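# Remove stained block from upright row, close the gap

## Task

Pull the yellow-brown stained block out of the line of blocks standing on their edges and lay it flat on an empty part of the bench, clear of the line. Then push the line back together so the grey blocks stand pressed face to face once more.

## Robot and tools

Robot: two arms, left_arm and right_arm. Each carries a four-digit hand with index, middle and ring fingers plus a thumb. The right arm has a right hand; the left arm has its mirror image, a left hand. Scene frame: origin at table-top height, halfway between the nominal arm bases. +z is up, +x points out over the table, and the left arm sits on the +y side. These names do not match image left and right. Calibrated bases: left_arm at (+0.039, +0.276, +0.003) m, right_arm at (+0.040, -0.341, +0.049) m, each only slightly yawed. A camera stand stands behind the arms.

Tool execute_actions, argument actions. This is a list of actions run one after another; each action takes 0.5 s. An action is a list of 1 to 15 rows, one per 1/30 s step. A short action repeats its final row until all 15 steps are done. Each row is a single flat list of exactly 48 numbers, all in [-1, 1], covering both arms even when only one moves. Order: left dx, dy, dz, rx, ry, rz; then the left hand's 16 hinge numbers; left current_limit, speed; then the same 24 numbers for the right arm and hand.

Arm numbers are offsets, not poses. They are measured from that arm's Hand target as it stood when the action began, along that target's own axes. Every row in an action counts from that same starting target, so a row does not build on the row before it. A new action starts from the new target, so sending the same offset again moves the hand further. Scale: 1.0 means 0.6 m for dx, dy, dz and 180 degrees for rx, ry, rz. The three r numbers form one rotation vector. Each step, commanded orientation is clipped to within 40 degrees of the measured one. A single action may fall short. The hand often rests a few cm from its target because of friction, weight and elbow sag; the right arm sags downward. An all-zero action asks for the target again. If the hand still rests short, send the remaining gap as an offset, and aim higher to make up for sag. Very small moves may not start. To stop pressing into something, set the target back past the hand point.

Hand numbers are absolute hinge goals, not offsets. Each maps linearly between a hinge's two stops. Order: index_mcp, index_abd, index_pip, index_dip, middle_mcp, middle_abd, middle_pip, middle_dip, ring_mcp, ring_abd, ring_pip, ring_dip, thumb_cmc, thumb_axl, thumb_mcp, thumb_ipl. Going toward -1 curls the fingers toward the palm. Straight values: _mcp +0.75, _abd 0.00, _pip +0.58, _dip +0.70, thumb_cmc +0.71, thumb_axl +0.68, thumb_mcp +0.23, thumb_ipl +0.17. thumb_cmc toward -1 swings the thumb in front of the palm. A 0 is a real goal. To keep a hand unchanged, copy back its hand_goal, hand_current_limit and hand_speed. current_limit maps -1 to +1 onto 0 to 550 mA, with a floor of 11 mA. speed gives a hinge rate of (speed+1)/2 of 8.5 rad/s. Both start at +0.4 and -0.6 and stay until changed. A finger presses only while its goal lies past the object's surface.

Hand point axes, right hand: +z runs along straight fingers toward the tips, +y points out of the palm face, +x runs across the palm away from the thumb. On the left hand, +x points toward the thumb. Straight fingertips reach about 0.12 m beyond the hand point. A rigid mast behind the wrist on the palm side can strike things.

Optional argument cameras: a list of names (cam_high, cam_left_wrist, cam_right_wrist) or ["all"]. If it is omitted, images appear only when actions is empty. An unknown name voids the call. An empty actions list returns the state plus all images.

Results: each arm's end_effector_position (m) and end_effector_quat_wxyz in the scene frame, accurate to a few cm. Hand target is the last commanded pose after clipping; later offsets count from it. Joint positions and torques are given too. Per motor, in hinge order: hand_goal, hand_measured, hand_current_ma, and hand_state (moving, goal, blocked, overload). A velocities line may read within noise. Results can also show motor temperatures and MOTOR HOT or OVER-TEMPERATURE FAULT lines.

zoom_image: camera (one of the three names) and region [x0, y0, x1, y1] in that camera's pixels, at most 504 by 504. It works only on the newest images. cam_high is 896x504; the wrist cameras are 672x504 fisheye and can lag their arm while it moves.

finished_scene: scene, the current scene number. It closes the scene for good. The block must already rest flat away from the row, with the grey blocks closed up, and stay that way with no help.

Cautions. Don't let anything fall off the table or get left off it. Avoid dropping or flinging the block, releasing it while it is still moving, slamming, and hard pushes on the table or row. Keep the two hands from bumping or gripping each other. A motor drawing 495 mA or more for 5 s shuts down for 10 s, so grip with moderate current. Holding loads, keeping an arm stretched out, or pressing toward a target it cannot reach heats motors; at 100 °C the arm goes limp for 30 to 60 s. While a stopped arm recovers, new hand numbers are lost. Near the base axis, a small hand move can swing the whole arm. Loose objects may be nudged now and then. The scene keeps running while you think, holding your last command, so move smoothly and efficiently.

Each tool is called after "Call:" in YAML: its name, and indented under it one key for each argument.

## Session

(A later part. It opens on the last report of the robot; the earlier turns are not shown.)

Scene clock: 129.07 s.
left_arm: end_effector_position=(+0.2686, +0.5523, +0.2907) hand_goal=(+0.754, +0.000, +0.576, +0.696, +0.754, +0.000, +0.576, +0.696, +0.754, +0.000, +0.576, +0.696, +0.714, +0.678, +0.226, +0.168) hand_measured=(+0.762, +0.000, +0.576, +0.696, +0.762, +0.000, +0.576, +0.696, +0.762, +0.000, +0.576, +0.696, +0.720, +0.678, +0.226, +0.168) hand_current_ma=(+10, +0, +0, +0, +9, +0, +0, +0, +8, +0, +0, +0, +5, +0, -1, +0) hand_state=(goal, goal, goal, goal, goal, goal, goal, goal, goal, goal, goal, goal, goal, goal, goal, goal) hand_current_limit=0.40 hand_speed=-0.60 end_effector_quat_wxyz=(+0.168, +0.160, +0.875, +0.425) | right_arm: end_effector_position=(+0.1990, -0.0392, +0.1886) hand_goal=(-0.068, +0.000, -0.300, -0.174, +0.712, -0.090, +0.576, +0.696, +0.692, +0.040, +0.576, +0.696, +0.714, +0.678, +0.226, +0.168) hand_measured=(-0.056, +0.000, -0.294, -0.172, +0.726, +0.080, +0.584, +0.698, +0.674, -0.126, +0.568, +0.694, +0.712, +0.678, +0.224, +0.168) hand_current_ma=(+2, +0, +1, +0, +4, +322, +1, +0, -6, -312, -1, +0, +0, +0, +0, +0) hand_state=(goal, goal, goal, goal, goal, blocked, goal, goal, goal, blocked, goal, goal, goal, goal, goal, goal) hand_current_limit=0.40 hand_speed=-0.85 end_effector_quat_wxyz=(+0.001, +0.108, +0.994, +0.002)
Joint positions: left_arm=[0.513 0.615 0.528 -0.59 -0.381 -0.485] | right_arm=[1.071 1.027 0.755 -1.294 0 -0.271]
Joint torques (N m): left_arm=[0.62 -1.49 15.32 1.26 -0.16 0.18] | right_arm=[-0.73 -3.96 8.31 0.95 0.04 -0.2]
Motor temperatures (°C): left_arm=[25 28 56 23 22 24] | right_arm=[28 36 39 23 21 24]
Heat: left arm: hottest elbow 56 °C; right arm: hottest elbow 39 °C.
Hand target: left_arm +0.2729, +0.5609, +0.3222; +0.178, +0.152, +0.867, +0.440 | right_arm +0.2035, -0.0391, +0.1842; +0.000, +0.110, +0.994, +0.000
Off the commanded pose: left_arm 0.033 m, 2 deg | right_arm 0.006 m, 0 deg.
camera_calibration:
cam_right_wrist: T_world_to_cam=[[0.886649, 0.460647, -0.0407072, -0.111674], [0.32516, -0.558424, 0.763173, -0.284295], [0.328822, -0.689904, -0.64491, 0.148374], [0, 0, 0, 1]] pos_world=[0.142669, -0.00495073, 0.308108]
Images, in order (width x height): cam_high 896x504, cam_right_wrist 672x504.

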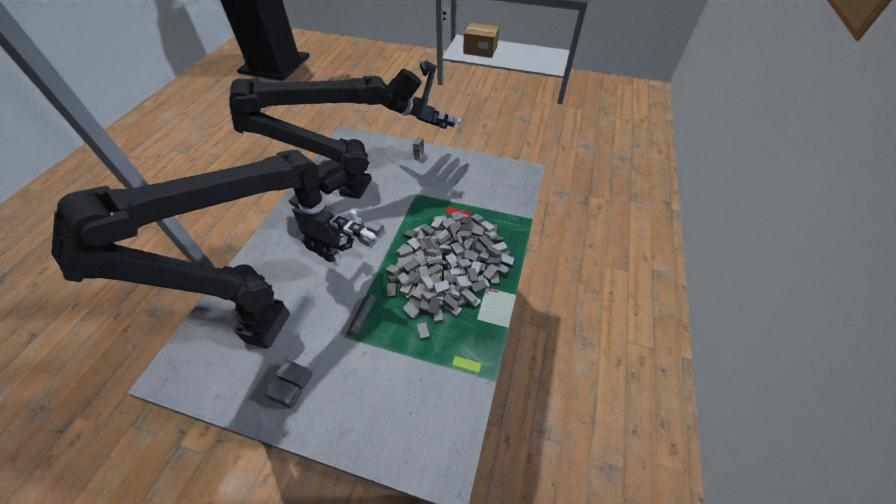

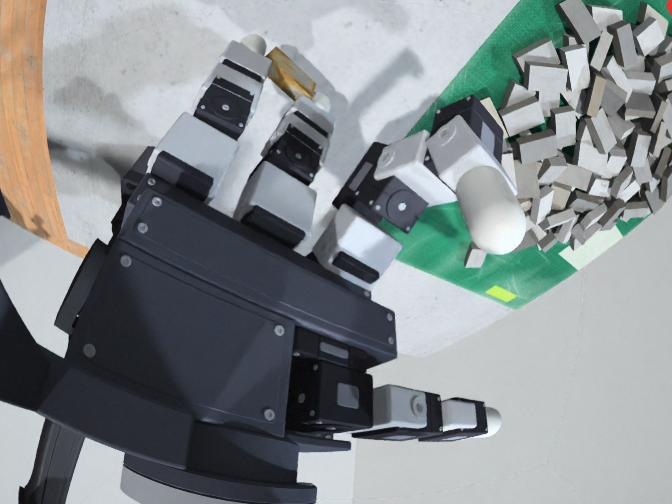

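Call:
execute_actions:
  actions:
    - [[0,0,0,0,0,0,0.754,0,0.576,0.696,0.754,0,0.576,0.696,0.754,0,0.576,0.696,0.714,0.678,0.226,0.168,0.4,-0.6,0,0,0.07,0,0,0,-0.068,0,-0.3,-0.174,0.712,-0.09,0.576,0.696,0.692,0.04,0.576,0.696,0.714,0.678,0.226,0.168,0.4,-0.85]]
    - [[0,0,0,0,0,0,0.754,0,0.576,0.696,0.754,0,0.576,0.696,0.754,0,0.576,0.696,0.714,0.678,0.226,0.168,0.4,-0.6,0,0,0.012,0,0,0,-0.068,0,-0.3,-0.174,0.712,-0.09,0.576,0.696,0.692,0.04,0.576,0.696,0.714,0.678,0.226,0.168,0.4,-0.85]]
  cameras: ["cam_right_wrist"]

Call:
zoom_image:
  camera: "cam_right_wrist"
  region: [220, 10, 380, 130]

Scene clock: 135.60 s.
left_arm: end_effector_position=(+0.2686, +0.5523, +0.2907) hand_goal=(+0.754, +0.000, +0.576, +0.696, +0.754, +0.000, +0.576, +0.696, +0.754, +0.000, +0.576, +0.696, +0.714, +0.678, +0.226, +0.168) hand_measured=(+0.762, +0.000, +0.576, +0.696, +0.762, +0.000, +0.576, +0.696, +0.762, +0.000, +0.576, +0.696, +0.720, +0.678, +0.226, +0.168) hand_current_ma=(+10, +0, +0, +0, +9, +0, +0, +0, +8, +0, +0, +0, +5, +0, -1, +0) hand_state=(goal, goal, goal, goal, goal, goal, goal, goal, goal, goal, goal, goal, goal, goal, goal, goal) hand_current_limit=0.40 hand_speed=-0.60 end_effector_quat_wxyz=(+0.168, +0.160, +0.875, +0.425) | right_arm: end_effector_position=(+0.2001, -0.0369, +0.1417) hand_goal=(-0.068, +0.000, -0.300, -0.174, +0.712, -0.090, +0.576, +0.696, +0.692, +0.040, +0.576, +0.696, +0.714, +0.678, +0.226, +0.168) hand_measured=(-0.056, +0.000, -0.294, -0.172, +0.726, +0.080, +0.584, +0.698, +0.674, -0.126, +0.568, +0.694, +0.712, +0.678, +0.224, +0.168) hand_current_ma=(+2, +0, +1, +0, +4, +322, +1, +0, -6, -312, -1, +0, +0, +0, +0, +0) hand_state=(goal, goal, goal, goal, goal, blocked, goal, goal, goal, blocked, goal, goal, goal, goal, goal, goal) hand_current_limit=0.40 hand_speed=-0.85 end_effector_quat_wxyz=(+0.002, +0.107, +0.994, +0.005)
Joint positions: left_arm=[0.513 0.615 0.528 -0.59 -0.381 -0.485] | right_arm=[1.071 1.085 0.66 -1.135 0 -0.271]
Joint torques (N m): left_arm=[0.38 -1.49 15.46 1.26 -0.15 0.2] | right_arm=[-0.79 -4.25 7.47 0.91 0.04 -0.18]
Motor temperatures (°C): left_arm=[25 28 56 23 22 24] | right_arm=[28 35 38 23 21 24]
Heat: left arm: hottest elbow 56 °C; right arm: hottest elbow 38 °C.
Hand target: left_arm +0.2729, +0.5609, +0.3222; +0.178, +0.152, +0.867, +0.440 | right_arm +0.2035, -0.0390, +0.1352; +0.000, +0.110, +0.994, +0.000
Off the commanded pose: left_arm 0.033 m, 2 deg | right_arm 0.008 m, 1 deg.
camera_calibration:
cam_right_wrist: T_world_to_cam=[[0.886576, 0.461179, -0.036025, -0.116285], [0.323343, -0.562137, 0.761217, -0.24713], [0.330806, -0.686525, -0.647496, 0.119506], [0, 0, 0, 1]] pos_world=[0.14347, -0.00324839, 0.26131]
Images, in order (width x height): cam_right_wrist 672x504.

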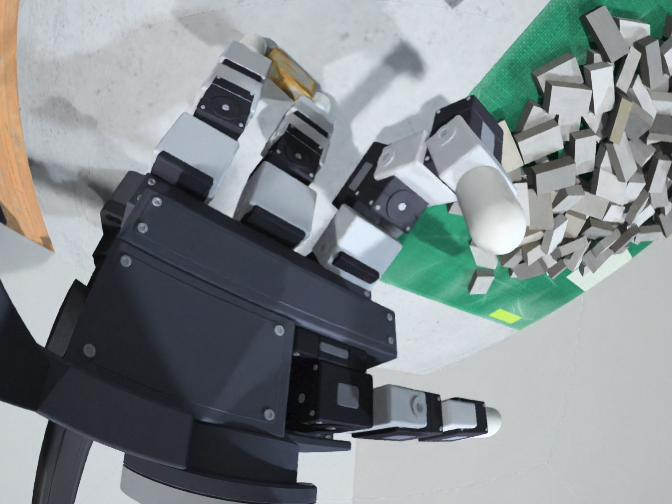

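Scaled by 3.150 from the camera's 672x504 image, which has a finer 960x720 frame.

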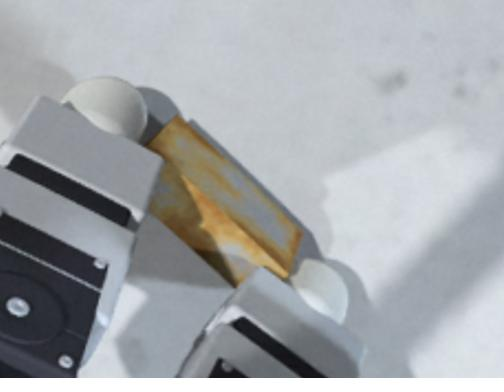

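Call:
execute_actions:
  actions:
    - [[0,0,0,0,0,0,0.754,0,0.576,0.696,0.754,0,0.576,0.696,0.754,0,0.576,0.696,0.714,0.678,0.226,0.168,0.4,-0.6,0,0,0.012,0,0,0,-0.068,0,-0.3,-0.174,0.712,-0.09,0.576,0.696,0.692,0.04,0.576,0.696,0.714,0.678,0.226,0.168,0.4,-0.85]]
    - [[0,0,0,0,0,0,0.754,0,0.576,0.696,0.754,0,0.576,0.696,0.754,0,0.576,0.696,0.714,0.678,0.226,0.168,0.4,-0.6,0,0,0.008,0,0,0,-0.068,0,-0.3,-0.174,0.712,-0.09,0.576,0.696,0.692,0.04,0.576,0.696,0.714,0.678,0.226,0.168,0.4,-0.85]]
  cameras: ["cam_right_wrist"]

Call:
zoom_image:
  camera: "cam_right_wrist"
  region: [220, 10, 380, 130]

Scene clock: 140.87 s.
left_arm: end_effector_position=(+0.2686, +0.5523, +0.2907) hand_goal=(+0.754, +0.000, +0.576, +0.696, +0.754, +0.000, +0.576, +0.696, +0.754, +0.000, +0.576, +0.696, +0.714, +0.678, +0.226, +0.168) hand_measured=(+0.762, +0.000, +0.576, +0.696, +0.762, +0.000, +0.576, +0.696, +0.762, +0.000, +0.576, +0.696, +0.720, +0.678, +0.226, +0.168) hand_current_ma=(+10, +0, +0, +0, +9, +0, +0, +0, +8, +0, +0, +0, +5, +0, -1, +0) hand_state=(goal, goal, goal, goal, goal, goal, goal, goal, goal, goal, goal, goal, goal, goal, goal, goal) hand_current_limit=0.40 hand_speed=-0.60 end_effector_quat_wxyz=(+0.168, +0.160, +0.875, +0.425) | right_arm: end_effector_position=(+0.2006, -0.0357, +0.1330) hand_goal=(-0.068, +0.000, -0.300, -0.174, +0.712, -0.090, +0.576, +0.696, +0.692, +0.040, +0.576, +0.696, +0.714, +0.678, +0.226, +0.168) hand_measured=(-0.056, +0.000, -0.294, -0.172, +0.728, +0.080, +0.586, +0.698, +0.674, -0.126, +0.568, +0.694, +0.712, +0.678, +0.222, +0.168) hand_current_ma=(+2, +0, +1, +0, +4, +322, +1, +0, -6, -311, -1, +0, +0, +0, +0, +0) hand_state=(goal, goal, goal, goal, goal, blocked, goal, goal, goal, blocked, goal, goal, goal, goal, goal, goal) hand_current_limit=0.40 hand_speed=-0.85 end_effector_quat_wxyz=(+0.003, +0.107, +0.994, +0.007)
Joint positions: left_arm=[0.513 0.615 0.528 -0.59 -0.381 -0.485] | right_arm=[1.071 1.099 0.643 -1.099 0 -0.272]
Joint torques (N m): left_arm=[0.5 -1.67 15.43 1.28 -0.15 0.18] | right_arm=[-0.62 -3.78 6.95 1.06 0.03 -0.17]
Motor temperatures (°C): left_arm=[25 28 57 23 22 24] | right_arm=[28 35 38 23 21 24]
Heat: left arm: hottest elbow 57 °C; right arm: hottest elbow 38 °C.
Hand target: left_arm +0.2729, +0.5609, +0.3222; +0.178, +0.152, +0.867, +0.440 | right_arm +0.2035, -0.0390, +0.1231; +0.000, +0.110, +0.994, +0.000
Off the commanded pose: left_arm 0.033 m, 2 deg | right_arm 0.011 m, 1 deg.
camera_calibration:
cam_right_wrist: T_world_to_cam=[[0.886124, 0.462344, -0.0319701, -0.11801], [0.32225, -0.565106, 0.759481, -0.239647], [0.333075, -0.683296, -0.649744, 0.114472], [0, 0, 0, 1]] pos_world=[0.14367, -0.00264662, 0.252612]
Images, in order (width x height): cam_right_wrist 672x504.

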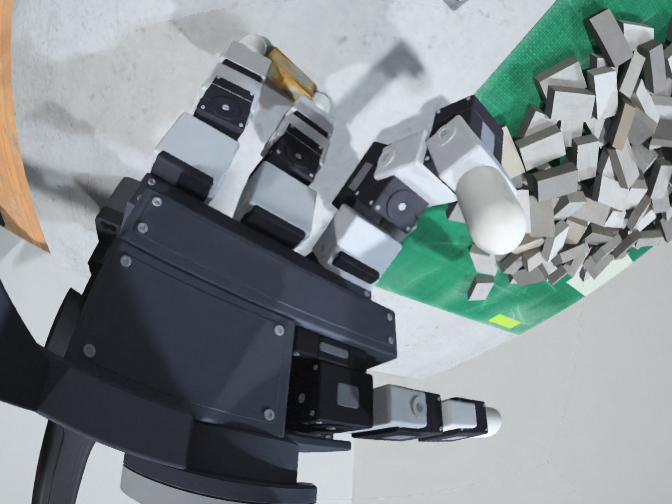

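Scaled by 3.150 from the camera's 672x504 image, which has a finer 960x720 frame.

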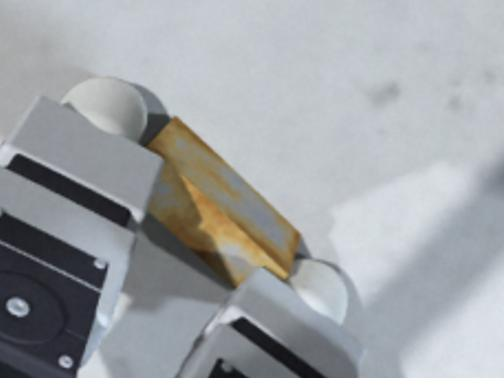

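Call:
execute_actions:
  actions:
    - [[0,0,0,0,0,0,0.754,0,0.576,0.696,0.754,0,0.576,0.696,0.754,0,0.576,0.696,0.714,0.678,0.226,0.168,0.4,-0.6,0,0,0.01,0,0,0,-0.068,0,-0.3,-0.174,0.712,-0.09,0.576,0.696,0.692,0.04,0.576,0.696,0.714,0.678,0.226,0.168,0.4,-0.85]]
  cameras: []

Scene clock: 144.07 s.
left_arm: end_effector_position=(+0.2686, +0.5523, +0.2907) hand_goal=(+0.754, +0.000, +0.576, +0.696, +0.754, +0.000, +0.576, +0.696, +0.754, +0.000, +0.576, +0.696, +0.714, +0.678, +0.226, +0.168) hand_measured=(+0.762, +0.000, +0.576, +0.696, +0.762, +0.000, +0.576, +0.696, +0.762, +0.000, +0.576, +0.696, +0.720, +0.678, +0.226, +0.168) hand_current_ma=(+10, +0, +0, +0, +9, +0, +0, +0, +8, +0, +0, +0, +5, +0, -1, +0) hand_state=(goal, goal, goal, goal, goal, goal, goal, goal, goal, goal, goal, goal, goal, goal, goal, goal) hand_current_limit=0.40 hand_speed=-0.60 end_effector_quat_wxyz=(+0.168, +0.160, +0.875, +0.425) | right_arm: end_effector_position=(+0.2007, -0.0346, +0.1330) hand_goal=(-0.068, +0.000, -0.300, -0.174, +0.712, -0.090, +0.576, +0.696, +0.692, +0.040, +0.576, +0.696, +0.714, +0.678, +0.226, +0.168) hand_measured=(-0.056, +0.000, -0.294, -0.172, +0.738, +0.080, +0.592, +0.700, +0.684, -0.126, +0.572, +0.694, +0.712, +0.678, +0.222, +0.168) hand_current_ma=(+2, +0, +1, +0, +11, +322, +4, +0, -1, -311, +0, +0, +0, +0, +0, +0) hand_state=(goal, goal, goal, goal, blocked, blocked, goal, goal, goal, blocked, goal, goal, goal, goal, goal, goal) hand_current_limit=0.40 hand_speed=-0.85 end_effector_quat_wxyz=(+0.003, +0.105, +0.994, +0.010)
Joint positions: left_arm=[0.513 0.615 0.528 -0.59 -0.381 -0.485] | right_arm=[1.071 1.099 0.641 -1.092 -0.001 -0.276]
Joint torques (N m): left_arm=[0.38 -1.9 15.5 1.21 -0.19 0.17] | right_arm=[-0.79 -3.25 6.15 1.59 0.07 -0.13]
Motor temperatures (°C): left_arm=[25 28 57 23 22 24] | right_arm=[28 35 37 23 21 24]
Heat: left arm: hottest elbow 57 °C; right arm: hottest elbow 37 °C.
Hand target: left_arm +0.2729, +0.5609, +0.3222; +0.178, +0.152, +0.867, +0.440 | right_arm +0.2033, -0.0391, +0.1170; +0.000, +0.110, +0.994, +0.000
Off the commanded pose: left_arm 0.033 m, 2 deg | right_arm 0.017 m, 1 deg.
No camera images: "cameras" was empty.

Call:
execute_actions:
  actions:
    - [[0,0,0,0,0,0,0.754,0,0.576,0.696,0.754,0,0.576,0.696,0.754,0,0.576,0.696,0.714,0.678,0.226,0.168,0.4,-0.6,0,0,-0.01,0,0,0,-0.068,0,-0.3,-0.174,0.738,0.07,0.576,0.696,0.684,-0.11,0.576,0.696,0.714,0.678,0.226,0.168,0.4,-0.9]]
    - [[0,0,0,0,0,0,0.754,0,0.576,0.696,0.754,0,0.576,0.696,0.754,0,0.576,0.696,0.714,0.678,0.226,0.168,0.4,-0.6,0,0,0,0,0,0,-0.068,0,-0.3,-0.174,0.738,0.24,0.576,0.696,0.684,-0.24,0.576,0.696,0.714,0.678,0.226,0.168,0.4,-0.88]]
    - [[0,0,0,0,0,0,0.754,0,0.576,0.696,0.754,0,0.576,0.696,0.754,0,0.576,0.696,0.714,0.678,0.226,0.168,0.4,-0.6,0,0,-0.06,0,0,0,-0.068,0,-0.3,-0.174,0.738,0.25,0.576,0.696,0.684,-0.25,0.576,0.696,0.714,0.678,0.226,0.168,0.4,-0.8]]
    - [[0,0,0,0,0,0,0.754,0,0.576,0.696,0.754,0,0.576,0.696,0.754,0,0.576,0.696,0.714,0.678,0.226,0.168,0.4,-0.6,0,0,-0.065,0,0,0,-0.068,0,-0.3,-0.174,0.7,0.25,0.576,0.696,0.7,-0.25,0.576,0.696,0.714,0.678,0.226,0.168,0.4,-0.8]]
    - [[0,0,0,0,0,0,0.754,0,0.576,0.696,0.754,0,0.576,0.696,0.754,0,0.576,0.696,0.714,0.678,0.226,0.168,0.4,-0.6,0,0,0,0,0,0,-0.068,0,-0.3,-0.174,0.5,-0.1,0.576,0.696,0.5,0.1,0.576,0.696,0.714,0.678,0.226,0.168,0.4,-0.7]]
  cameras: ["cam_right_wrist", "cam_high"]

Call:
zoom_image:
  camera: "cam_high"
  region: [300, 210, 400, 300]

Call:
zoom_image:
  camera: "cam_right_wrist"
  region: [220, 10, 380, 130]

Scene clock: 159.13 s.
left_arm: end_effector_position=(+0.2686, +0.5523, +0.2907) hand_goal=(+0.754, +0.000, +0.576, +0.696, +0.754, +0.000, +0.576, +0.696, +0.754, +0.000, +0.576, +0.696, +0.714, +0.678, +0.226, +0.168) hand_measured=(+0.762, +0.000, +0.576, +0.696, +0.762, +0.000, +0.576, +0.696, +0.762, +0.000, +0.576, +0.696, +0.720, +0.678, +0.226, +0.168) hand_current_ma=(+10, +0, +0, +0, +9, +0, +0, +0, +8, +0, +0, +0, +5, +0, -1, +0) hand_state=(goal, goal, goal, goal, goal, goal, goal, goal, goal, goal, goal, goal, goal, goal, goal, goal) hand_current_limit=0.40 hand_speed=-0.60 end_effector_quat_wxyz=(+0.168, +0.160, +0.875, +0.425) | right_arm: end_effector_position=(+0.1938, -0.0475, +0.1798) hand_goal=(-0.068, +0.000, -0.300, -0.174, +0.500, -0.100, +0.576, +0.696, +0.500, +0.100, +0.576, +0.696, +0.714, +0.678, +0.226, +0.168) hand_measured=(-0.056, +0.000, -0.294, -0.172, +0.504, -0.092, +0.578, +0.698, +0.504, +0.094, +0.574, +0.694, +0.712, +0.678, +0.222, +0.168) hand_current_ma=(+2, +0, +1, +0, +0, +1, +0, +0, +0, -1, +0, +0, +0, +0, +0, +0) hand_state=(goal, goal, goal, goal, goal, goal, goal, goal, goal, goal, goal, goal, goal, goal, goal, goal) hand_current_limit=0.40 hand_speed=-0.70 end_effector_quat_wxyz=(-0.007, +0.105, +0.994, -0.015)
Joint positions: left_arm=[0.513 0.615 0.528 -0.59 -0.381 -0.485] | right_arm=[1.071 1.031 0.742 -1.314 -0.001 -0.276]
Joint torques (N m): left_arm=[0.85 -1.61 15.51 1.25 -0.15 0.18] | right_arm=[-0.62 -5.54 11.75 -0.06 0.09 -0.12]
Motor temperatures (°C): left_arm=[25 28 58 23 22 24] | right_arm=[28 34 37 23 21 24]
Heat: left arm: hottest elbow 58 °C; right arm: hottest elbow 37 °C.
Hand target: left_arm +0.2729, +0.5609, +0.3222; +0.178, +0.152, +0.867, +0.440 | right_arm +0.2035, -0.0390, +0.1982; +0.000, +0.110, +0.994, +0.000
Off the commanded pose: left_arm 0.033 m, 2 deg | right_arm 0.022 m, 2 deg.
camera_calibration:
cam_right_wrist: T_world_to_cam=[[0.883157, 0.4635, -0.0721196, -0.0972372], [0.342315, -0.531715, 0.774661, -0.284636], [0.320708, -0.708835, -0.628251, 0.136431], [0, 0, 0, 1]] pos_world=[0.139556, -0.00956866, 0.299197]
Images, in order (width x height): cam_high 896x504, cam_right_wrist 672x504.

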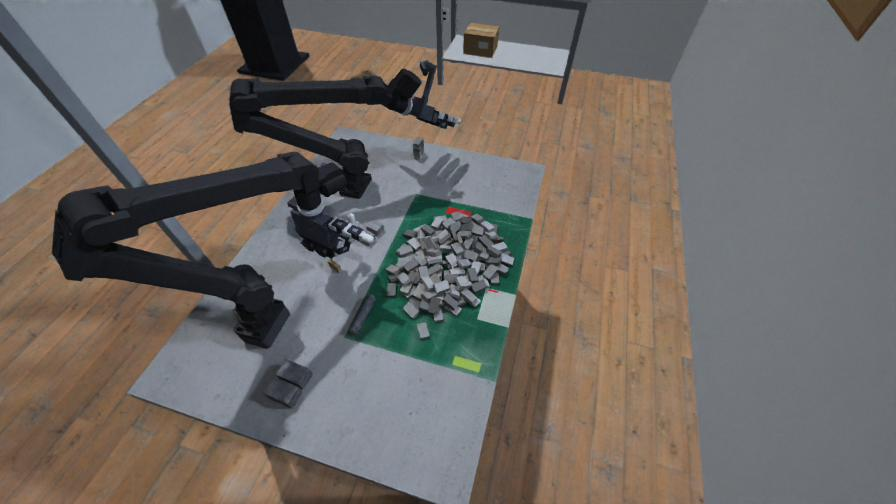

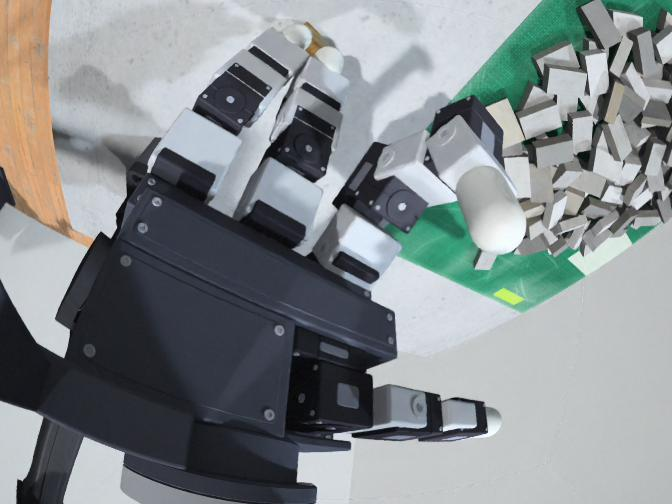

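Scaled by 5.040 from the camera's 896x504 image, which has a finer 1280x720 frame.

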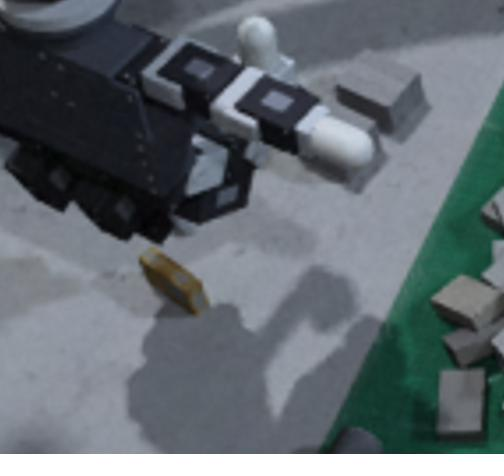

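Scaled by 3.150 from the camera's 672x504 image, which has a finer 960x720 frame.

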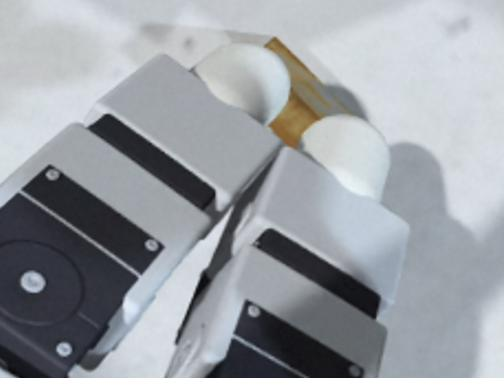

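Call:
execute_actions:
  actions:
    - [[0,0,0,0,0,0,0.754,0,0.576,0.696,0.754,0,0.576,0.696,0.754,0,0.576,0.696,0.714,0.678,0.226,0.168,0.4,-0.6,0,0,0.055,0,0,0,-0.068,0,-0.3,-0.174,0.5,-0.1,0.576,0.696,0.5,0.1,0.576,0.696,0.714,0.678,0.226,0.168,0.4,-0.7]]
    - [[0,0,0,0,0,0,0.754,0,0.576,0.696,0.754,0,0.576,0.696,0.754,0,0.576,0.696,0.714,0.678,0.226,0.168,0.4,-0.6,0,0,0.052,0,0,0,-0.068,0,-0.3,-0.174,0.5,-0.1,0.576,0.696,0.5,0.1,0.576,0.696,0.714,0.678,0.226,0.168,0.4,-0.7]]
    - [[0,0,0,0,0,0,0.754,0,0.576,0.696,0.754,0,0.576,0.696,0.754,0,0.576,0.696,0.714,0.678,0.226,0.168,0.4,-0.6,0,0,0,0,0,0,-0.068,0,-0.3,-0.174,0.58,-0.1,0.576,0.696,0.58,0.1,0.576,0.696,0.714,0.678,0.226,0.168,0.4,-0.93]]
    - [[0,0,0,0,0,0,0.754,0,0.576,0.696,0.754,0,0.576,0.696,0.754,0,0.576,0.696,0.714,0.678,0.226,0.168,0.4,-0.6,0,0,0,0,0,0,-0.068,0,-0.3,-0.174,0.66,-0.1,0.576,0.696,0.66,0.1,0.576,0.696,0.714,0.678,0.226,0.168,0.4,-0.93]]
  cameras: ["cam_right_wrist", "cam_high"]

Call:
zoom_image:
  camera: "cam_high"
  region: [300, 230, 370, 290]

Call:
zoom_image:
  camera: "cam_right_wrist"
  region: [220, 10, 380, 130]

Scene clock: 175.83 s.
left_arm: end_effector_position=(+0.2686, +0.5523, +0.2907) hand_goal=(+0.754, +0.000, +0.576, +0.696, +0.754, +0.000, +0.576, +0.696, +0.754, +0.000, +0.576, +0.696, +0.714, +0.678, +0.226, +0.168) hand_measured=(+0.762, +0.000, +0.576, +0.696, +0.762, +0.000, +0.576, +0.696, +0.762, +0.000, +0.576, +0.696, +0.720, +0.678, +0.226, +0.168) hand_current_ma=(+10, +0, +0, +0, +9, +0, +0, +0, +8, +0, +0, +0, +5, +0, -1, +0) hand_state=(goal, goal, goal, goal, goal, goal, goal, goal, goal, goal, goal, goal, goal, goal, goal, goal) hand_current_limit=0.40 hand_speed=-0.60 end_effector_quat_wxyz=(+0.168, +0.160, +0.875, +0.425) | right_arm: end_effector_position=(+0.1999, -0.0361, +0.1410) hand_goal=(-0.068, +0.000, -0.300, -0.174, +0.660, -0.100, +0.576, +0.696, +0.660, +0.100, +0.576, +0.696, +0.714, +0.678, +0.226, +0.168) hand_measured=(-0.056, +0.000, -0.294, -0.172, +0.658, -0.092, +0.578, +0.698, +0.654, +0.094, +0.574, +0.694, +0.712, +0.678, +0.222, +0.168) hand_current_ma=(+2, +0, +1, +0, +0, +1, +0, +0, -1, -1, +0, +0, +0, +0, +0, +0) hand_state=(goal, goal, goal, goal, goal, goal, goal, goal, goal, goal, goal, goal, goal, goal, goal, goal) hand_current_limit=0.40 hand_speed=-0.93 end_effector_quat_wxyz=(+0.002, +0.105, +0.994, +0.007)
Joint positions: left_arm=[0.513 0.615 0.528 -0.59 -0.381 -0.485] | right_arm=[1.071 1.086 0.657 -1.128 -0.001 -0.276]
Joint torques (N m): left_arm=[0.44 -1.26 15.51 1.21 -0.14 0.21] | right_arm=[-0.67 -4.13 7.56 0.76 0.08 -0.11]
Motor temperatures (°C): left_arm=[25 28 59 23 22 24] | right_arm=[28 33 40 23 21 24]
Heat: left arm: hottest elbow 59 °C; right arm: hottest elbow 40 °C.
Hand target: left_arm +0.2729, +0.5609, +0.3222; +0.178, +0.152, +0.867, +0.440 | right_arm +0.2034, -0.0390, +0.1339; +0.000, +0.110, +0.994, +0.000
Off the commanded pose: left_arm 0.033 m, 2 deg | right_arm 0.009 m, 1 deg.
camera_calibration:
cam_right_wrist: T_world_to_cam=[[0.884313, 0.465712, -0.0332121, -0.11626], [0.325412, -0.563769, 0.759125, -0.246192], [0.33481, -0.682112, -0.650096, 0.119341], [0, 0, 0, 1]] pos_world=[0.142967, -0.00324794, 0.260612]
Images, in order (width x height): cam_high 896x504, cam_right_wrist 672x504.

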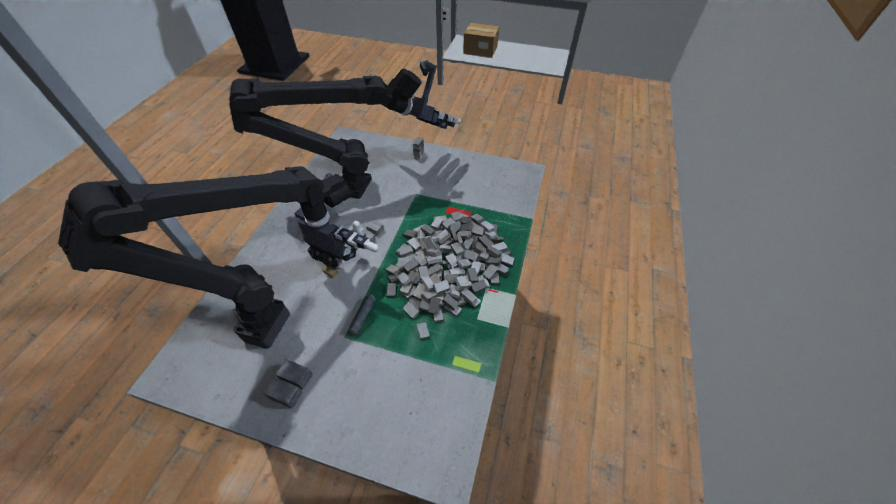

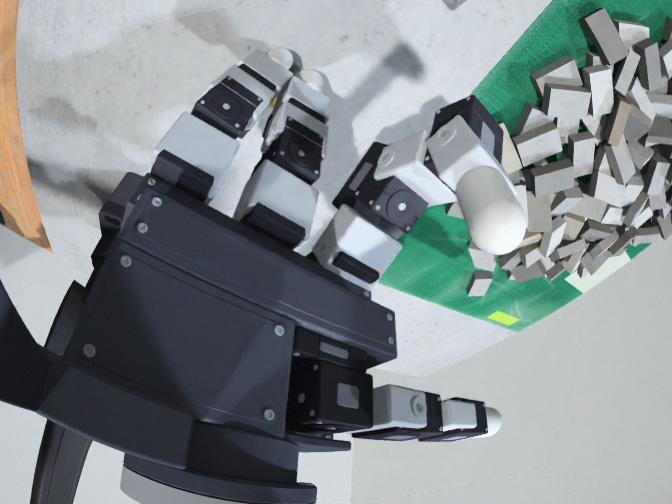

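Scaled by 7.200 from the camera's 896x504 image, which has a finer 1280x720 frame.

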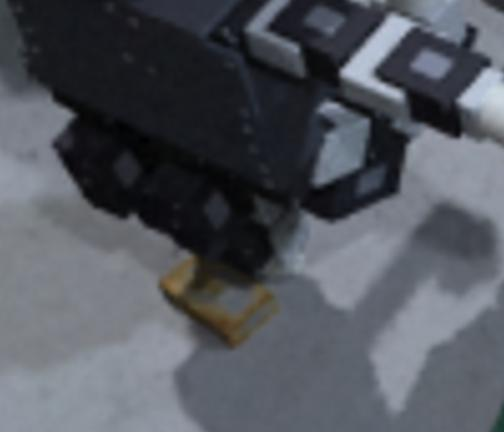

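Scaled by 3.150 from the camera's 672x504 image, which has a finer 960x720 frame.

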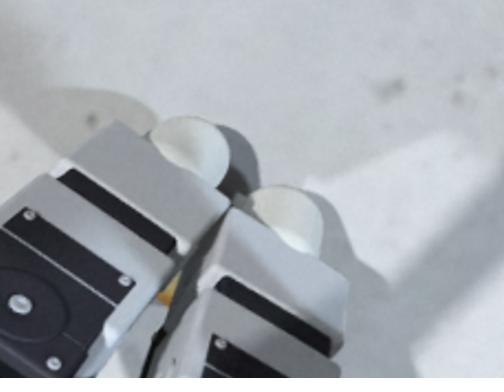

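Call:
execute_actions:
  actions:
    - [[0,0,0,0,0,0,0.754,0,0.576,0.696,0.754,0,0.576,0.696,0.754,0,0.576,0.696,0.714,0.678,0.226,0.168,0.4,-0.6,0,0,0,0,0,0,-0.068,0,-0.3,-0.174,0.52,-0.1,0.576,0.696,0.52,0.1,0.576,0.696,0.714,0.678,0.226,0.168,0.4,-0.85]]
    - [[0,0,0,0,0,0,0.754,0,0.576,0.696,0.754,0,0.576,0.696,0.754,0,0.576,0.696,0.714,0.678,0.226,0.168,0.4,-0.6,0,0.01,-0.065,0,0,0,-0.068,0,-0.3,-0.174,0.52,-0.1,0.576,0.696,0.52,0.1,0.576,0.696,0.714,0.678,0.226,0.168,0.4,-0.85]]
    - [[0,0,0,0,0,0,0.754,0,0.576,0.696,0.754,0,0.576,0.696,0.754,0,0.576,0.696,0.714,0.678,0.226,0.168,0.4,-0.6,0.0123,0.0856,-0.065,0,0,0,-0.068,0,-0.3,-0.174,0.72,0,0.576,0.696,0.72,0,0.576,0.696,0.714,0.678,0.226,0.168,0.4,-0.85]]
    - [[0,0,0,0,0,0,0.754,0,0.576,0.696,0.754,0,0.576,0.696,0.754,0,0.576,0.696,0.714,0.678,0.226,0.168,0.4,-0.6,0.0123,0.0856,0,0,0,0,-0.068,0,-0.3,-0.174,0.72,0,0.576,0.696,0.72,0,0.576,0.696,0.714,0.678,0.226,0.168,0.4,-0.85]]
    - [[0,0,0,0,0,0,0.754,0,0.576,0.696,0.754,0,0.576,0.696,0.754,0,0.576,0.696,0.714,0.678,0.226,0.168,0.4,-0.6,0.0123,0.08,0,0,0,0,-0.068,0,-0.3,-0.174,0.72,0,0.576,0.696,0.72,0,0.576,0.696,0.714,0.678,0.226,0.168,0.4,-0.85]]
  cameras: ["cam_right_wrist", "cam_high"]

Call:
zoom_image:
  camera: "cam_high"
  region: [310, 210, 410, 290]

Call:
zoom_image:
  camera: "cam_right_wrist"
  region: [270, 0, 430, 120]

Scene clock: 189.00 s.
left_arm: end_effector_position=(+0.2686, +0.5523, +0.2907) hand_goal=(+0.754, +0.000, +0.576, +0.696, +0.754, +0.000, +0.576, +0.696, +0.754, +0.000, +0.576, +0.696, +0.714, +0.678, +0.226, +0.168) hand_measured=(+0.762, +0.000, +0.576, +0.696, +0.762, +0.000, +0.576, +0.696, +0.762, +0.000, +0.576, +0.696, +0.720, +0.678, +0.226, +0.168) hand_current_ma=(+10, +0, +0, +0, +9, +0, +0, +0, +8, +0, +0, +0, +5, +0, -1, +0) hand_state=(goal, goal, goal, goal, goal, goal, goal, goal, goal, goal, goal, goal, goal, goal, goal, goal) hand_current_limit=0.40 hand_speed=-0.60 end_effector_quat_wxyz=(+0.168, +0.160, +0.875, +0.425) | right_arm: end_effector_position=(+0.2127, +0.1012, +0.2018) hand_goal=(-0.068, +0.000, -0.300, -0.174, +0.720, +0.000, +0.576, +0.696, +0.720, +0.000, +0.576, +0.696, +0.714, +0.678, +0.226, +0.168) hand_measured=(-0.056, +0.000, -0.294, -0.172, +0.718, -0.004, +0.578, +0.698, +0.718, +0.002, +0.574, +0.694, +0.714, +0.678, +0.222, +0.168) hand_current_ma=(+2, +0, +1, +0, +0, +0, +0, +0, +0, +0, +0, +0, +0, +0, +0, +0) hand_state=(goal, goal, goal, goal, goal, goal, goal, goal, goal, goal, goal, goal, goal, goal, goal, goal) hand_current_limit=0.40 hand_speed=-0.85 end_effector_quat_wxyz=(-0.004, +0.109, +0.994, -0.011)
Joint positions: left_arm=[0.513 0.615 0.528 -0.59 -0.381 -0.485] | right_arm=[1.209 1.409 1.109 -1.293 -0.002 -0.131]
Joint torques (N m): left_arm=[0.26 -1.26 15.49 1.33 -0.15 0.2] | right_arm=[1.26 -10.11 12.08 0.31 0.13 0.01]
Motor temperatures (°C): left_arm=[25 28 60 23 22 24] | right_arm=[28 33 39 23 21 24]
Heat: left arm: hottest elbow 60 °C; right arm: hottest elbow 39 °C.
Hand target: left_arm +0.2729, +0.5609, +0.3222; +0.178, +0.152, +0.867, +0.440 | right_arm +0.2160, +0.1187, +0.2118; +0.000, +0.110, +0.994, +0.000
Off the commanded pose: left_arm 0.033 m, 2 deg | right_arm 0.021 m, 1 deg.
camera_calibration:
cam_right_wrist: T_world_to_cam=[[0.887106, 0.45735, -0.062246, -0.183415], [0.332955, -0.54068, 0.772532, -0.225716], [0.319662, -0.706043, -0.631917, 0.250259], [0, 0, 0, 1]] pos_world=[0.157864, 0.138538, 0.321099]
Images, in order (width x height): cam_high 896x504, cam_right_wrist 672x504.

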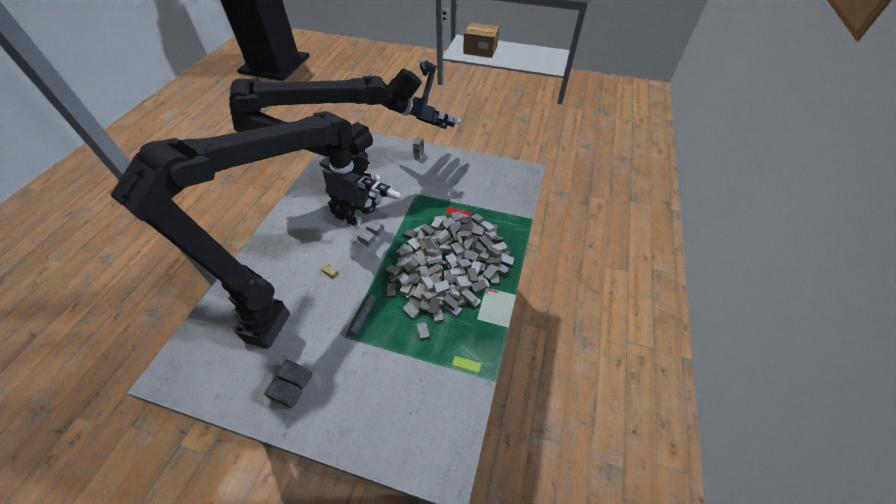

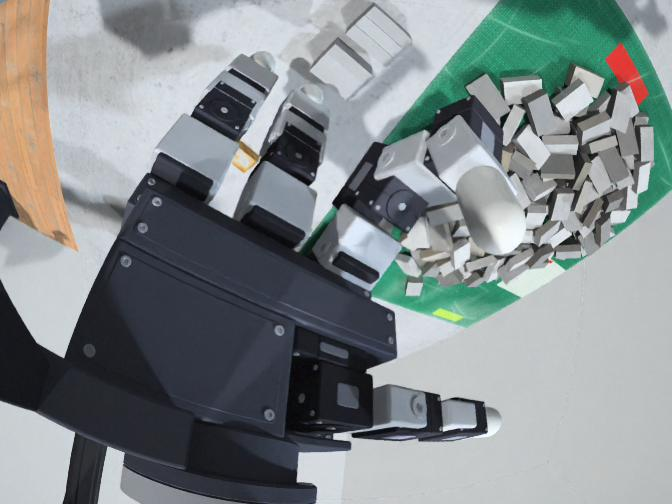

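Scaled by 5.040 from the camera's 896x504 image, which has a finer 1280x720 frame.

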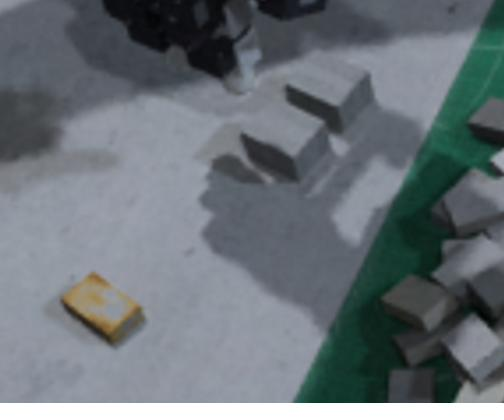

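Scaled by 3.150 from the camera's 672x504 image, which has a finer 960x720 frame.

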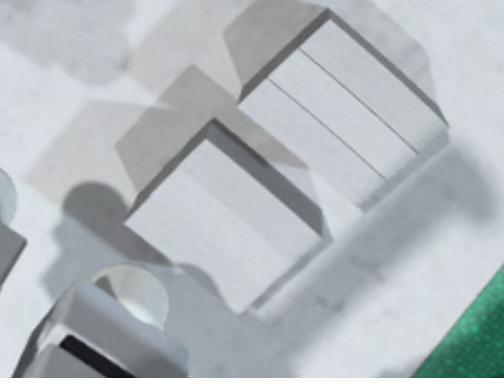

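Call:
execute_actions:
  actions:
    - [[0,0,0,0,0,0,0.754,0,0.576,0.696,0.754,0,0.576,0.696,0.754,0,0.576,0.696,0.714,0.678,0.226,0.168,0.4,-0.6,-0.0737,0.0572,0,0,0,0,-0.068,0,-0.3,-0.174,0.46,-0.1,0.576,0.696,0.46,0.1,0.576,0.696,0.714,0.678,0.226,0.168,0.4,-0.75]]
    - [[0,0,0,0,0,0,0.754,0,0.576,0.696,0.754,0,0.576,0.696,0.754,0,0.576,0.696,0.714,0.678,0.226,0.168,0.4,-0.6,0,0,0.055,0,0,0,-0.068,0,-0.3,-0.174,0.46,-0.1,0.576,0.696,0.46,0.1,0.576,0.696,0.714,0.678,0.226,0.168,0.4,-0.75]]
    - [[0,0,0,0,0,0,0.754,0,0.576,0.696,0.754,0,0.576,0.696,0.754,0,0.576,0.696,0.714,0.678,0.226,0.168,0.4,-0.6,0,0,0.05,0,0,0,-0.068,0,-0.3,-0.174,0.46,-0.1,0.576,0.696,0.46,0.1,0.576,0.696,0.714,0.678,0.226,0.168,0.4,-0.75]]
  cameras: ["cam_right_wrist"]

Call:
zoom_image:
  camera: "cam_right_wrist"
  region: [220, 0, 380, 120]

Scene clock: 217.43 s.
left_arm: end_effector_position=(+0.2686, +0.5523, +0.2907) hand_goal=(+0.754, +0.000, +0.576, +0.696, +0.754, +0.000, +0.576, +0.696, +0.754, +0.000, +0.576, +0.696, +0.714, +0.678, +0.226, +0.168) hand_measured=(+0.762, +0.000, +0.576, +0.696, +0.762, +0.000, +0.576, +0.696, +0.762, +0.000, +0.576, +0.696, +0.720, +0.678, +0.226, +0.168) hand_current_ma=(+10, +0, +0, +0, +9, +0, +0, +0, +8, +0, +0, +0, +5, +0, -1, +0) hand_state=(goal, goal, goal, goal, goal, goal, goal, goal, goal, goal, goal, goal, goal, goal, goal, goal) hand_current_limit=0.40 hand_speed=-0.60 end_effector_quat_wxyz=(+0.168, +0.160, +0.875, +0.425) | right_arm: end_effector_position=(+0.2664, +0.1420, +0.1617) hand_goal=(-0.068, +0.000, -0.300, -0.174, +0.460, -0.100, +0.576, +0.696, +0.460, +0.100, +0.576, +0.696, +0.714, +0.678, +0.226, +0.168) hand_measured=(-0.056, +0.000, -0.294, -0.172, +0.464, -0.092, +0.578, +0.698, +0.466, +0.092, +0.574, +0.694, +0.714, +0.678, +0.222, +0.168) hand_current_ma=(+2, +0, +1, +0, +0, +1, +0, +0, +1, -1, +0, +0, +0, +0, +0, +0) hand_state=(goal, goal, goal, goal, goal, goal, goal, goal, goal, goal, goal, goal, goal, goal, goal, goal) hand_current_limit=0.40 hand_speed=-0.75 end_effector_quat_wxyz=(+0.003, +0.113, +0.994, +0.008)
Joint positions: left_arm=[0.513 0.615 0.528 -0.59 -0.381 -0.485] | right_arm=[1.13 1.572 1.168 -1.151 0.001 -0.2]
Joint torques (N m): left_arm=[0.62 -1.26 15.43 1.36 -0.16 0.16] | right_arm=[0.44 -12.69 7.69 0.91 -0.02 -0.18]
Motor temperatures (°C): left_arm=[25 28 61 23 22 24] | right_arm=[28 33 39 23 21 24]
Heat: left arm: hottest elbow 61 °C; right arm: hottest elbow 39 °C.
Hand target: left_arm +0.2729, +0.5609, +0.3222; +0.178, +0.152, +0.867, +0.440 | right_arm +0.2666, +0.1425, +0.1488; +0.000, +0.110, +0.994, +0.000
Off the commanded pose: left_arm 0.033 m, 2 deg | right_arm 0.013 m, 1 deg.
camera_calibration:
cam_right_wrist: T_world_to_cam=[[0.892075, 0.450829, -0.0309229, -0.25763], [0.314411, -0.570075, 0.759052, -0.179349], [0.324574, -0.686854, -0.650295, 0.235499], [0, 0, 0, 1]] pos_world=[0.209778, 0.175658, 0.281312]
Images, in order (width x height): cam_right_wrist 672x504.

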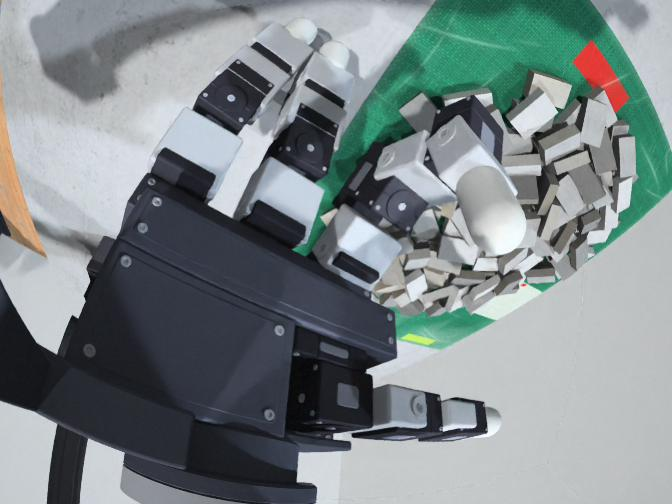

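Scaled by 3.150 from the camera's 672x504 image, which has a finer 960x720 frame.

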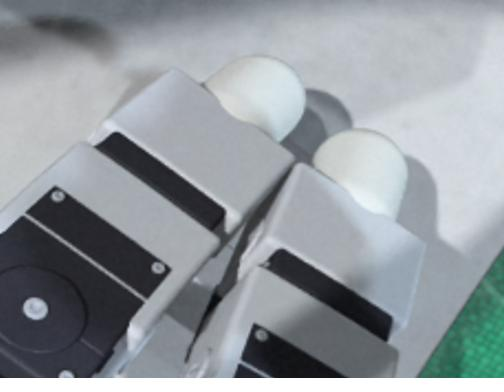

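Call:
execute_actions:
  actions:
    - [[0,0,0,0,0,0,0.754,0,0.576,0.696,0.754,0,0.576,0.696,0.754,0,0.576,0.696,0.714,0.678,0.226,0.168,0.4,-0.6,0,0,0.046,0,0,0,-0.068,0,-0.3,-0.174,0.48,-0.155,0.576,0.696,0.48,0.045,0.576,0.696,0.714,0.678,0.226,0.168,0.4,-0.75]]
    - [[0,0,0,0,0,0,0.754,0,0.576,0.696,0.754,0,0.576,0.696,0.754,0,0.576,0.696,0.714,0.678,0.226,0.168,0.4,-0.6,0,0,0,0,0,0,-0.068,0,-0.3,-0.174,0.56,-0.155,0.51,0.696,0.56,0.045,0.51,0.696,0.714,0.678,0.226,0.168,0.4,-0.93]]
  cameras: ["cam_right_wrist", "cam_high"]

Call:
zoom_image:
  camera: "cam_high"
  region: [345, 215, 395, 260]

Scene clock: 228.80 s.
left_arm: end_effector_position=(+0.2686, +0.5523, +0.2907) hand_goal=(+0.754, +0.000, +0.576, +0.696, +0.754, +0.000, +0.576, +0.696, +0.754, +0.000, +0.576, +0.696, +0.714, +0.678, +0.226, +0.168) hand_measured=(+0.762, +0.000, +0.576, +0.696, +0.762, +0.000, +0.576, +0.696, +0.762, +0.000, +0.576, +0.696, +0.720, +0.678, +0.226, +0.168) hand_current_ma=(+10, +0, +0, +0, +9, +0, +0, +0, +8, +0, +0, +0, +5, +0, -1, +0) hand_state=(goal, goal, goal, goal, goal, goal, goal, goal, goal, goal, goal, goal, goal, goal, goal, goal) hand_current_limit=0.40 hand_speed=-0.60 end_effector_quat_wxyz=(+0.168, +0.160, +0.875, +0.425) | right_arm: end_effector_position=(+0.2677, +0.1455, +0.1378) hand_goal=(-0.068, +0.000, -0.300, -0.174, +0.560, -0.154, +0.510, +0.696, +0.560, +0.046, +0.510, +0.696, +0.714, +0.678, +0.226, +0.168) hand_measured=(-0.056, +0.000, -0.294, -0.172, +0.542, -0.142, +0.508, +0.698, +0.538, +0.044, +0.508, +0.694, +0.714, +0.678, +0.222, +0.168) hand_current_ma=(+2, +0, +1, +0, -6, +2, +0, +0, -8, +0, +0, +0, +0, +0, +0, +0) hand_state=(goal, goal, goal, goal, goal, goal, goal, goal, blocked, goal, goal, goal, goal, goal, goal, goal) hand_current_limit=0.40 hand_speed=-0.93 end_effector_quat_wxyz=(+0.004, +0.113, +0.993, +0.014)
Joint positions: left_arm=[0.513 0.615 0.528 -0.59 -0.381 -0.485] | right_arm=[1.13 1.601 1.131 -1.07 0 -0.2]
Joint torques (N m): left_arm=[0.73 -1.03 15.51 1.31 -0.15 0.16] | right_arm=[0.38 -12.75 7.21 0.61 0.04 -0.19]
Motor temperatures (°C): left_arm=[25 28 61 23 22 24] | right_arm=[28 33 39 23 21 24]
Heat: left arm: hottest elbow 61 °C; right arm: hottest elbow 39 °C.
Hand target: left_arm +0.2729, +0.5609, +0.3222; +0.178, +0.152, +0.867, +0.440 | right_arm +0.2666, +0.1425, +0.1210; +0.000, +0.110, +0.994, +0.000
Off the commanded pose: left_arm 0.033 m, 2 deg | right_arm 0.017 m, 2 deg.
camera_calibration:
cam_right_wrist: T_world_to_cam=[[0.892173, 0.451199, -0.0211538, -0.262541], [0.311161, -0.579974, 0.752867, -0.156494], [0.327424, -0.67827, -0.657833, 0.220957], [0, 0, 0, 1]] pos_world=[0.21058, 0.177565, 0.257618]
Images, in order (width x height): cam_high 896x504, cam_right_wrist 672x504.

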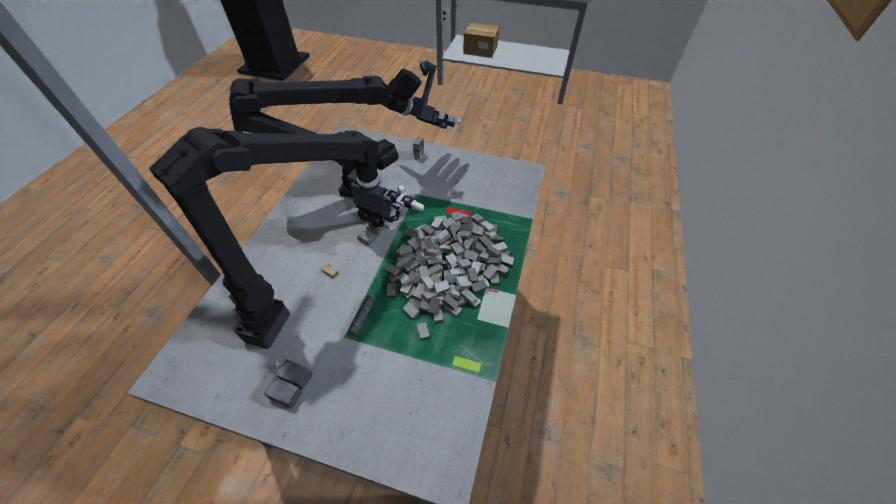

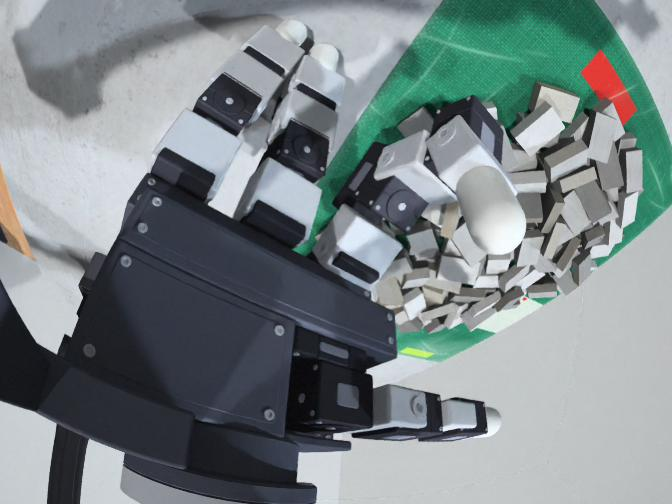

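Scaled by 10.080 from the camera's 896x504 image, which has a finer 1280x720 frame.

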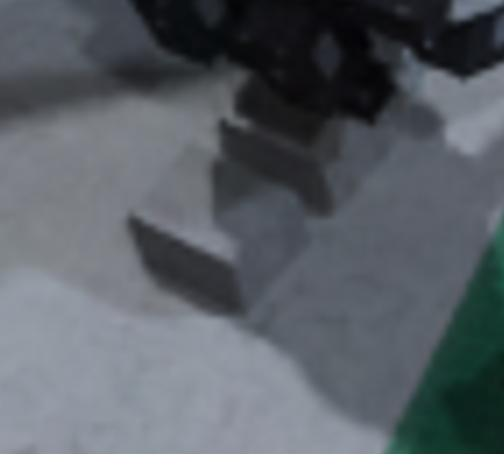

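Call:
zoom_image:
  camera: "cam_high"
  region: [355, 215, 385, 250]

Call:
zoom_image:
  camera: "cam_right_wrist"
  region: [220, 10, 380, 130]

Scaled by 14.400 from the camera's 896x504 image, which has a finer 1280x720 frame.

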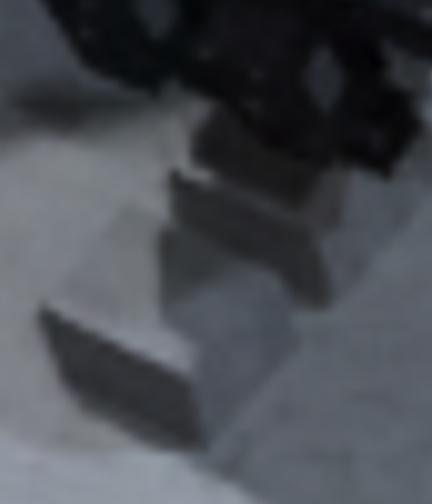

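Scaled by 3.150 from the camera's 672x504 image, which has a finer 960x720 frame.

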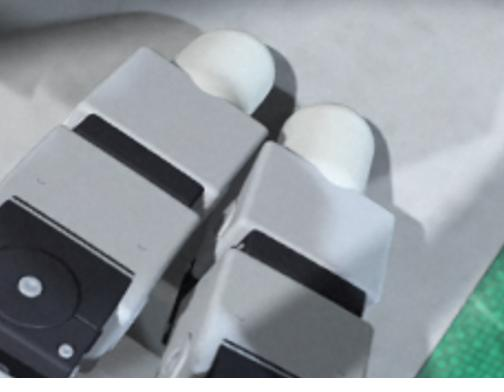

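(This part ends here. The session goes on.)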